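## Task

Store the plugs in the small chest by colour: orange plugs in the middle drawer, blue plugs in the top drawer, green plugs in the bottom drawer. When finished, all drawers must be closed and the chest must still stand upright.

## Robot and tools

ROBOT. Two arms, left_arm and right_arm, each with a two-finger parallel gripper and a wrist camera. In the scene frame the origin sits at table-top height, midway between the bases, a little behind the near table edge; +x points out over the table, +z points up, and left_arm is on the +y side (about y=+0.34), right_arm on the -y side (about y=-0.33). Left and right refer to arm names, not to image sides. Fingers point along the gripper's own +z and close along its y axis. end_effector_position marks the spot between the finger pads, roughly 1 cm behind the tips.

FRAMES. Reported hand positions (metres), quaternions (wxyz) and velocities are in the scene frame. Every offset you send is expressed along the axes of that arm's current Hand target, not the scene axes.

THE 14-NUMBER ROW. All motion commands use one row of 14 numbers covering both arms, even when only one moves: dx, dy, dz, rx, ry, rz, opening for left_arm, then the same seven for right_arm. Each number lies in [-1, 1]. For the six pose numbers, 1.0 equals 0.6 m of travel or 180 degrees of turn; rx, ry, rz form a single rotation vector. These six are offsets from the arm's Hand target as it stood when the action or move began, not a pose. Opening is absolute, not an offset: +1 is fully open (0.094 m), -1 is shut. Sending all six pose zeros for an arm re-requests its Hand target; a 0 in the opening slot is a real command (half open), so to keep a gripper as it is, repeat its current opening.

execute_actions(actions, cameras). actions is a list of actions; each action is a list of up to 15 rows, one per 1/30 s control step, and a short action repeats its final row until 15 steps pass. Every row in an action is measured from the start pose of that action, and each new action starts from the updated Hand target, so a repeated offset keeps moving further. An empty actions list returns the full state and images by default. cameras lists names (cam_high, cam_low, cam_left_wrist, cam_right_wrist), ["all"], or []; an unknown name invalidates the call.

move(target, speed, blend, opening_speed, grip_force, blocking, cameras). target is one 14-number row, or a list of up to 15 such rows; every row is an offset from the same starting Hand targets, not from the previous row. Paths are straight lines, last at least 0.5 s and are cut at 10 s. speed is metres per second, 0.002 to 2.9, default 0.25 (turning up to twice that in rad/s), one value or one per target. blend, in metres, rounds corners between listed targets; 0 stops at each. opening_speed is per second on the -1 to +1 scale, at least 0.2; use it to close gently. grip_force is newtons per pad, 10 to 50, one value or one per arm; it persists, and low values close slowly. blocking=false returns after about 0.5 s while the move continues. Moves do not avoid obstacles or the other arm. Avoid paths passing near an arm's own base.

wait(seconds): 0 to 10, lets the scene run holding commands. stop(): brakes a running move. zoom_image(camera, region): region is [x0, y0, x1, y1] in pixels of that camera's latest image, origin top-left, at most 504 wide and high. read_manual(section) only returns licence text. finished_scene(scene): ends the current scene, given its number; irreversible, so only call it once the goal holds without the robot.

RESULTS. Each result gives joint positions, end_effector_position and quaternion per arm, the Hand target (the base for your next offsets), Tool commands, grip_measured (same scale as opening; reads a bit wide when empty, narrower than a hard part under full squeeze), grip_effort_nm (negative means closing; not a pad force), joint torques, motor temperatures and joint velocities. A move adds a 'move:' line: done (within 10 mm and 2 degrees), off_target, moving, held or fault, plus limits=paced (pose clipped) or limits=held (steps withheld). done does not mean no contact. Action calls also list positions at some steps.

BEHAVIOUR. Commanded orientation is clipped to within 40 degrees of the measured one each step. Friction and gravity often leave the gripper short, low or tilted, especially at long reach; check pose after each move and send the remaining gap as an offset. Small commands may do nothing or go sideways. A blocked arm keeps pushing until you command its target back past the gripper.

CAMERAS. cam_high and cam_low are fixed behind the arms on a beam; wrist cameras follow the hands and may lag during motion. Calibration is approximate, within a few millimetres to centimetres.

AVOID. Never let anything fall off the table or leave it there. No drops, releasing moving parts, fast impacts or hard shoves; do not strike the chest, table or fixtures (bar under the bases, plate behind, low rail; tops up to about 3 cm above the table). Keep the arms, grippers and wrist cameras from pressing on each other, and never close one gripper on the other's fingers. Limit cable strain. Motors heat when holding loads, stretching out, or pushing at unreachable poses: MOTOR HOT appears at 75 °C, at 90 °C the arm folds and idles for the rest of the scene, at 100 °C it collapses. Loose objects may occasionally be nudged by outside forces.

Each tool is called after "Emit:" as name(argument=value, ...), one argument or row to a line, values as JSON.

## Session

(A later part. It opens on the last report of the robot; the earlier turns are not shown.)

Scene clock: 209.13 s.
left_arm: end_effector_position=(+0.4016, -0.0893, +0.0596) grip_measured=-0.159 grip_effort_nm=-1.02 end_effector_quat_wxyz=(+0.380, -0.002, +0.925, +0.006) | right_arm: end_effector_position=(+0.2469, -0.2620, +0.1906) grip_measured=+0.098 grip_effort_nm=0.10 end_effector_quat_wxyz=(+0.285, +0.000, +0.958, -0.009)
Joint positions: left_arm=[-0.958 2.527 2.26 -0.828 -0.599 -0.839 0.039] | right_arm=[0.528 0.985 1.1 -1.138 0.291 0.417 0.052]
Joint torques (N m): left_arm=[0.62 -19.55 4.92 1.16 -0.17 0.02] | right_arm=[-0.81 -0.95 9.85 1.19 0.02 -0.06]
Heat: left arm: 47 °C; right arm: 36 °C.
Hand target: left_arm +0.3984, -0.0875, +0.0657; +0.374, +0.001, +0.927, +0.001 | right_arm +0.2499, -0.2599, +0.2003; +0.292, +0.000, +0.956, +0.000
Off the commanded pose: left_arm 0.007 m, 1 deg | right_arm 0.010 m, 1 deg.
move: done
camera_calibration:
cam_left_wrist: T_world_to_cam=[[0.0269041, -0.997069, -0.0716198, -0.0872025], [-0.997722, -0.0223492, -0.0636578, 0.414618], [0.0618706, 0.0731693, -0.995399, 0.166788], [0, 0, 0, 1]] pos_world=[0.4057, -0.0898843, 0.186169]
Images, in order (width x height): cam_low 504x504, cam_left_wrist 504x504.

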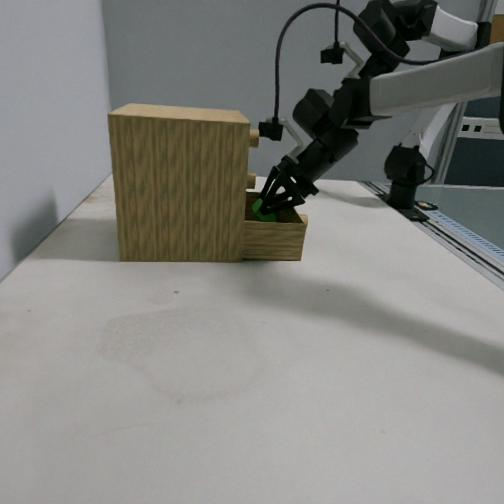

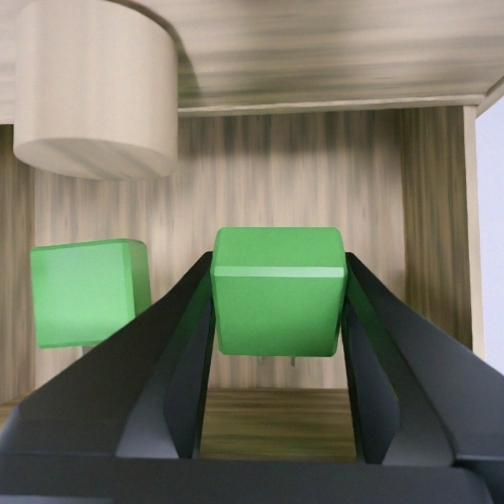

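Emit:
move(
  target=[
    [0.009,0,0.01,0,0,0,-0.38,0,0,0,0,0,0,-1],
    [0.009,0,0.01,0,0,0,0.12,0,0,0,0,0,0,-1],
    [-0.12,0,-0.185,0,0,0,0.12,0,0,0,0,0,0,-1],
    [0.03,0.4,-0.448,0,0,0,0.12,0.093,0.35,0.198,0,-0.2,0,-1],
  ],
  opening_speed=1.0,
  blend=[0,0,0.03,0],
  speed=[0.15,0.2,0.2,0.35],
  cameras=["cam_right_wrist","cam_high"],
)

Scene clock: 215.80 s.
left_arm: end_effector_position=(+0.1974, +0.1507, +0.2436) grip_measured=+0.117 grip_effort_nm=0.14 end_effector_quat_wxyz=(+0.363, +0.009, +0.932, -0.001) | right_arm: end_effector_position=(+0.2679, -0.0479, +0.0725) grip_measured=-0.990 grip_effort_nm=-0.51 end_effector_quat_wxyz=(+0.568, -0.004, +0.823, +0.005)
Joint positions: left_arm=[-1.061 1.279 1.388 -1.276 -0.599 -0.941 0.052] | right_arm=[1.286 1.704 0.743 0.152 1.111 0.761 0]
Joint torques (N m): left_arm=[-0.1 -5.14 5.98 1.12 -0.55 -0.15] | right_arm=[-0.69 -5.41 5.49 1.46 0.46 -0.04]
Motor temperatures (°C): left_arm=[18 51 31 24 19 21 22] | right_arm=[19 25 35 24 16 20 20]
Heat: left arm: 51 °C; right arm: 35 °C.
Hand target: left_arm +0.1989, +0.1523, +0.2470; +0.375, +0.001, +0.927, +0.000 | right_arm +0.2699, -0.0499, +0.0704; +0.573, +0.000, +0.819, +0.000
Off the commanded pose: left_arm 0.004 m, 2 deg | right_arm 0.004 m, 1 deg.
move: done
camera_calibration:
cam_right_wrist: T_world_to_cam=[[0.0433308, -0.997577, -0.0544367, -0.0471197], [-0.883139, -0.0127707, -0.468937, 0.279987], [0.467106, 0.0683946, -0.881552, 0.069344], [0, 0, 0, 1]] pos_world=[0.216918, -0.0481727, 0.189861]
Images, in order (width x height): cam_high 504x504, cam_right_wrist 504x504.

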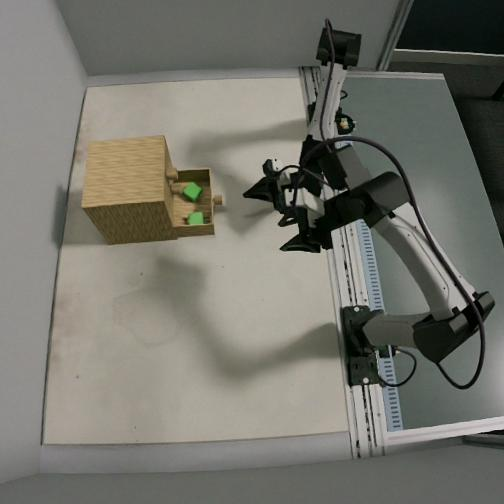

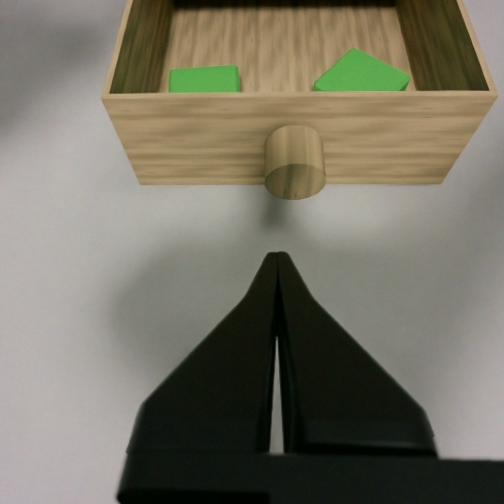

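Emit:
move(
  target=[
    [0,0,0,0,0,0,0.12,0.011,-0.01,0.057,0,0,0,-1],
    [0,0,0,0,0,0,0.12,-0.0685,-0.01,0.277,0,0,0,-1],
    [0,0,0,0,0,0,0.12,-0.006,-0.01,0.104,0,0,0,-1],
    [0,0,0,0,0,0,0.12,-0.168,-0.01,-0.026,0,0,0,-1],
  ],
  speed=[0.2,0.12,0.25,0.25],
  blend=[0.01,0,0.02,0],
  cameras=["cam_right_wrist","cam_high","cam_low"],
)

Emit:
zoom_image(
  camera="cam_low",
  region=[200, 90, 300, 270],
)

Emit:
zoom_image(
  camera="cam_high",
  region=[80, 120, 220, 250],
)

Scene clock: 222.07 s.
left_arm: end_effector_position=(+0.1974, +0.1507, +0.2436) grip_measured=+0.117 grip_effort_nm=0.14 end_effector_quat_wxyz=(+0.363, +0.009, +0.932, -0.001) | right_arm: end_effector_position=(+0.2883, -0.0607, +0.1533) grip_measured=-0.990 grip_effort_nm=-0.51 end_effector_quat_wxyz=(+0.563, -0.018, +0.826, -0.016)
Joint positions: left_arm=[-1.061 1.279 1.388 -1.276 -0.599 -0.941 0.052] | right_arm=[1.216 1.504 0.912 -0.171 1.068 0.651 0]
Joint torques (N m): left_arm=[-0.03 -5.14 6.06 1.18 -0.55 -0.18] | right_arm=[0.14 -6.94 10.04 1.32 0.44 0.11]
Heat: left arm: 48 °C; right arm: 35 °C.
Hand target: left_arm +0.1989, +0.1523, +0.2470; +0.375, +0.001, +0.927, +0.000 | right_arm +0.2897, -0.0558, +0.1704; +0.573, +0.000, +0.819, +0.000
Off the commanded pose: left_arm 0.004 m, 2 deg | right_arm 0.018 m, 3 deg.
move: off_target (right_arm)
camera_calibration:
cam_right_wrist: T_world_to_cam=[[0.0416406, -0.999122, -0.00463842, -0.0636889], [-0.888984, -0.0349306, -0.456605, 0.334075], [0.456042, 0.0231368, -0.889658, 0.133578], [0, 0, 0, 1]] pos_world=[0.238722, -0.0550541, 0.271083]
Images, in order (width x height): cam_high 504x504, cam_low 504x504, cam_right_wrist 504x504.

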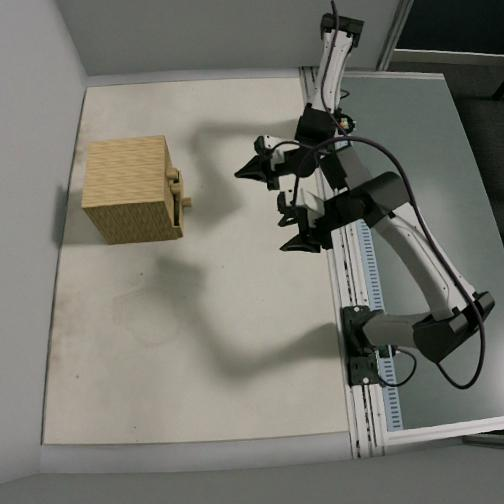

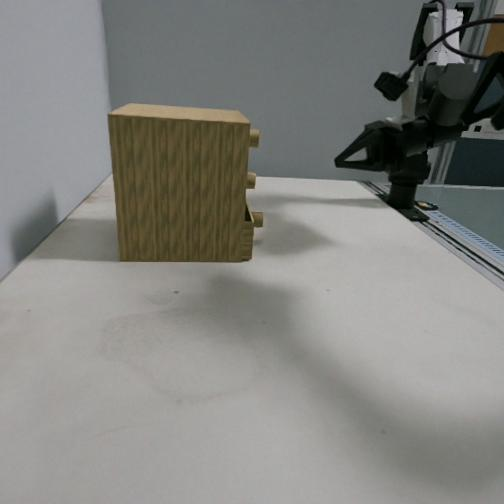

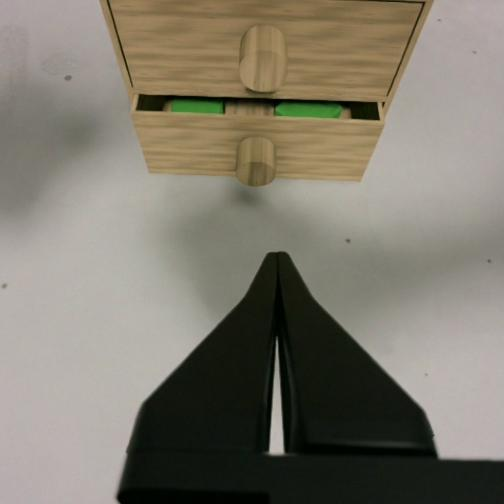

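Scaled by 2.800 from the camera's 504x504 image, which has a finer 720x720 frame.

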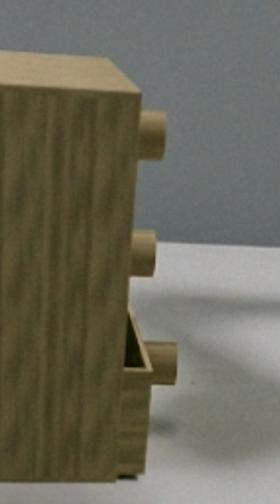

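Scaled by 3.600 from the camera's 504x504 image, which has a finer 720x720 frame.

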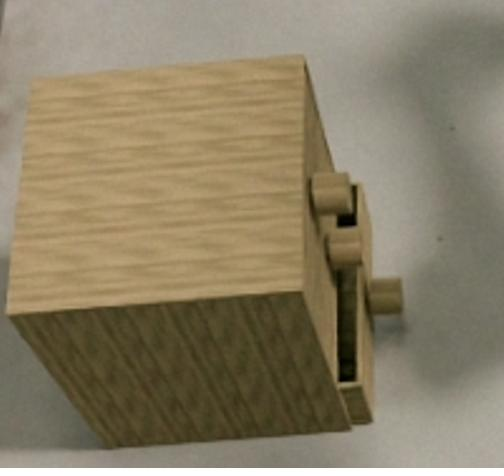

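Emit:
move(
  target=[
    [0,0,0,0,0,0,0.12,0.135,0.018,0.1555,0,0,0,-1],
    [0,0,0,0,0,0,0.12,0.073,0.018,0.325,0,0,0,-1],
  ],
  speed=[0.25,0.1],
  blend=[0.01,0],
  cameras=["cam_right_wrist","cam_low"],
)

Emit:
zoom_image(
  camera="cam_low",
  region=[200, 90, 300, 270],
)

Scene clock: 225.13 s.
left_arm: end_effector_position=(+0.1974, +0.1507, +0.2436) grip_measured=+0.117 grip_effort_nm=0.14 end_effector_quat_wxyz=(+0.363, +0.009, +0.932, -0.001) | right_arm: end_effector_position=(+0.4429, -0.0501, +0.0581) grip_measured=-0.990 grip_effort_nm=-0.51 end_effector_quat_wxyz=(+0.567, -0.007, +0.824, -0.015)
Joint positions: left_arm=[-1.061 1.279 1.388 -1.276 -0.599 -0.941 0.052] | right_arm=[0.846 2.029 1.055 0.503 0.776 0.312 0]
Joint torques (N m): left_arm=[-0.03 -5.26 5.9 1.23 -0.55 -0.17] | right_arm=[-2.14 -7.47 9.95 1.86 -0.13 -0.04]
Motor temperatures (°C): left_arm=[18 46 30 24 19 21 21] | right_arm=[19 26 34 25 16 20 20]
Heat: left arm: 46 °C; right arm: 34 °C.
Hand target: left_arm +0.1989, +0.1523, +0.2470; +0.375, +0.001, +0.927, +0.000 | right_arm +0.4580, -0.0451, +0.0625; +0.573, +0.000, +0.819, +0.000
Off the commanded pose: left_arm 0.004 m, 2 deg | right_arm 0.016 m, 2 deg.
move: off_target (right_arm)
camera_calibration:
cam_right_wrist: T_world_to_cam=[[0.0247822, -0.99953, -0.0180487, -0.0516959], [-0.885058, -0.0135422, -0.465284, 0.428388], [0.464821, 0.0275049, -0.884977, -0.0257759], [0, 0, 0, 1]] pos_world=[0.392411, -0.0451613, 0.175578]
Images, in order (width x height): cam_low 504x504, cam_right_wrist 504x504.

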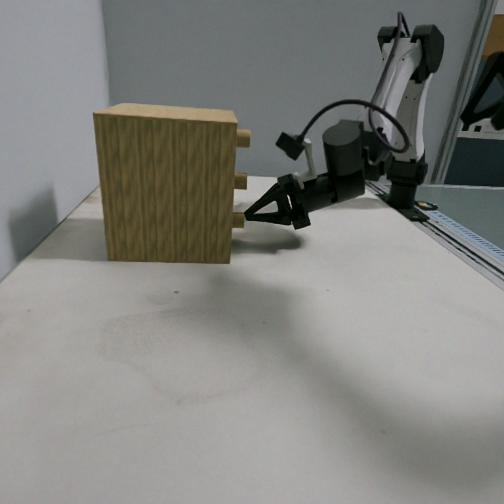

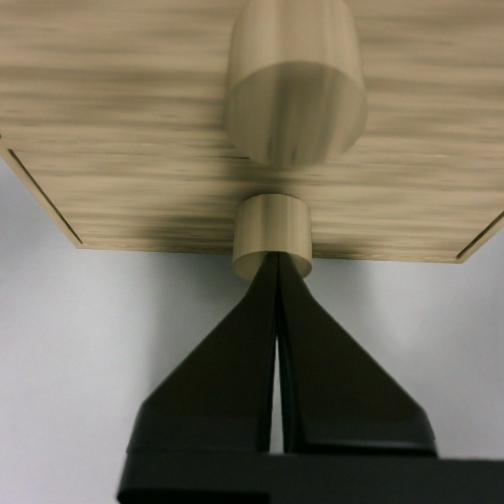

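Scaled by 2.800 from the camera's 504x504 image, which has a finer 720x720 frame.

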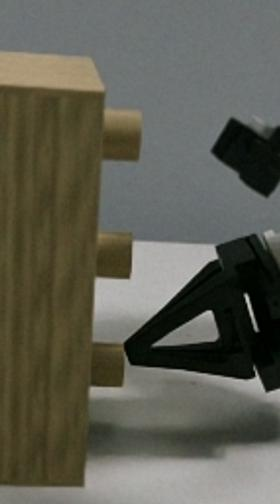

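Emit:
move(
  target=[0,0,0,0,0,0,0.12,-0.09,0,-0.31,0,-0.056,0,-1],
  cameras=["cam_right_wrist","cam_high","cam_low"],
)

Emit:
zoom_image(
  camera="cam_high",
  region=[60, 120, 200, 250],
)

Emit:
zoom_image(
  camera="cam_low",
  region=[200, 90, 300, 190],
)

Scene clock: 227.57 s.
left_arm: end_effector_position=(+0.1974, +0.1507, +0.2436) grip_measured=+0.117 grip_effort_nm=0.14 end_effector_quat_wxyz=(+0.363, +0.009, +0.932, -0.001) | right_arm: end_effector_position=(+0.3043, -0.0403, +0.1649) grip_measured=-0.990 grip_effort_nm=-0.51 end_effector_quat_wxyz=(+0.637, -0.016, +0.771, -0.011)
Joint positions: left_arm=[-1.061 1.279 1.388 -1.276 -0.599 -0.941 0.052] | right_arm=[1.216 1.601 0.821 0.391 1.154 0.324 0]
Joint torques (N m): left_arm=[-0.09 -5.3 6.05 1.13 -0.5 -0.11] | right_arm=[0.03 -9.65 6.31 1.51 0.3 0.11]
Heat: left arm: 45 °C; right arm: 34 °C.
Hand target: left_arm +0.1989, +0.1523, +0.2470; +0.375, +0.001, +0.927, +0.000 | right_arm +0.3017, -0.0450, +0.1770; +0.643, +0.000, +0.766, +0.000
Off the commanded pose: left_arm 0.004 m, 2 deg | right_arm 0.013 m, 2 deg.
move: off_target (right_arm)
camera_calibration:
cam_right_wrist: T_world_to_cam=[[0.0505674, -0.998691, -0.00764839, -0.0460627], [-0.78933, -0.0352724, -0.612955, 0.34992], [0.611883, 0.0370327, -0.790081, 0.0728548], [0, 0, 0, 1]] pos_world=[0.233953, -0.0363579, 0.271694]
Images, in order (width x height): cam_high 504x504, cam_low 504x504, cam_right_wrist 504x504.

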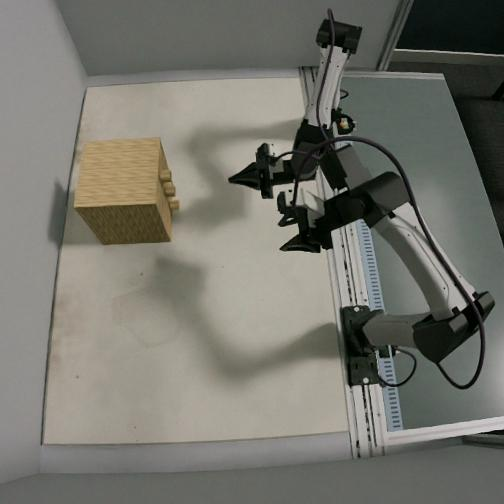

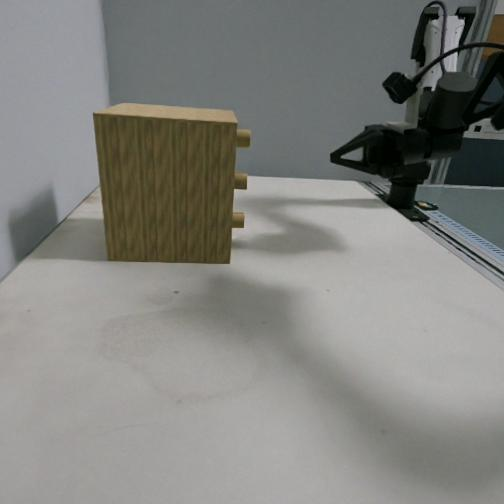

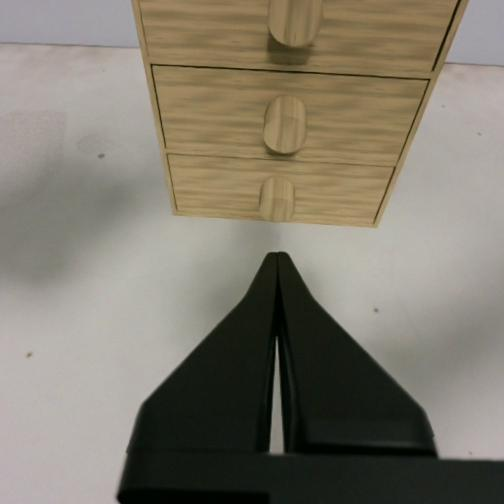

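Scaled by 3.600 from the camera's 504x504 image, which has a finer 720x720 frame.

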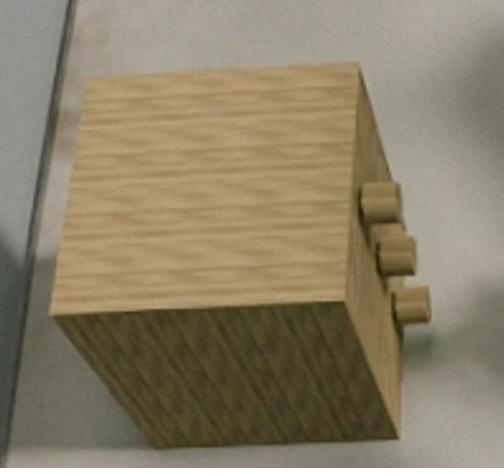

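Scaled by 5.040 from the camera's 504x504 image, which has a finer 720x720 frame.

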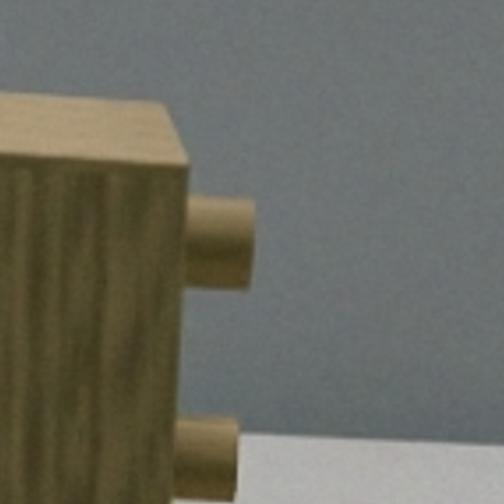

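Emit:
move(
  target=[0,0,0,0,0,0,0.12,-0.18,0,-0.06,0,0,0,-1],
  cameras=["cam_right_wrist"],
)

Scene clock: 229.57 s.
left_arm: end_effector_position=(+0.1974, +0.1507, +0.2436) grip_measured=+0.117 grip_effort_nm=0.14 end_effector_quat_wxyz=(+0.363, +0.009, +0.932, -0.001) | right_arm: end_effector_position=(+0.2861, -0.0461, +0.2726) grip_measured=-0.990 grip_effort_nm=-0.51 end_effector_quat_wxyz=(+0.636, -0.019, +0.771, -0.016)
Joint positions: left_arm=[-1.061 1.279 1.388 -1.276 -0.599 -0.941 0.052] | right_arm=[1.277 1.426 1.128 -0.162 1.212 0.388 0]
Joint torques (N m): left_arm=[-0.31 -5.39 5.93 1.16 -0.54 -0.21] | right_arm=[0.28 -6.28 10.7 1.44 0.33 0.1]
Heat: left arm: 45 °C; right arm: 34 °C.
Hand target: left_arm +0.1989, +0.1523, +0.2470; +0.375, +0.001, +0.927, +0.000 | right_arm +0.2849, -0.0449, +0.2895; +0.643, +0.000, +0.766, +0.000
Off the commanded pose: left_arm 0.004 m, 2 deg | right_arm 0.017 m, 3 deg.
move: off_target (right_arm)
camera_calibration:
cam_right_wrist: T_world_to_cam=[[0.0484644, -0.998815, 0.00452493, -0.0528881], [-0.79086, -0.0411404, -0.610612, 0.400839], [0.610075, 0.0260144, -0.791917, 0.169845], [0, 0, 0, 1]] pos_world=[0.215953, -0.0407531, 0.3795]
Images, in order (width x height): cam_right_wrist 504x504.

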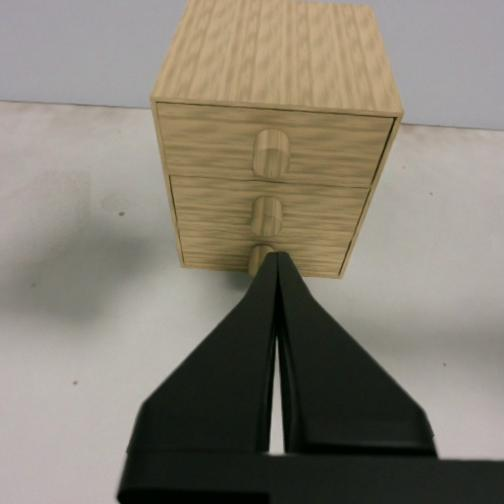

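Everything is shut.

Emit:
finished_scene(
  scene=1,
)

The scene is finished: the task was done.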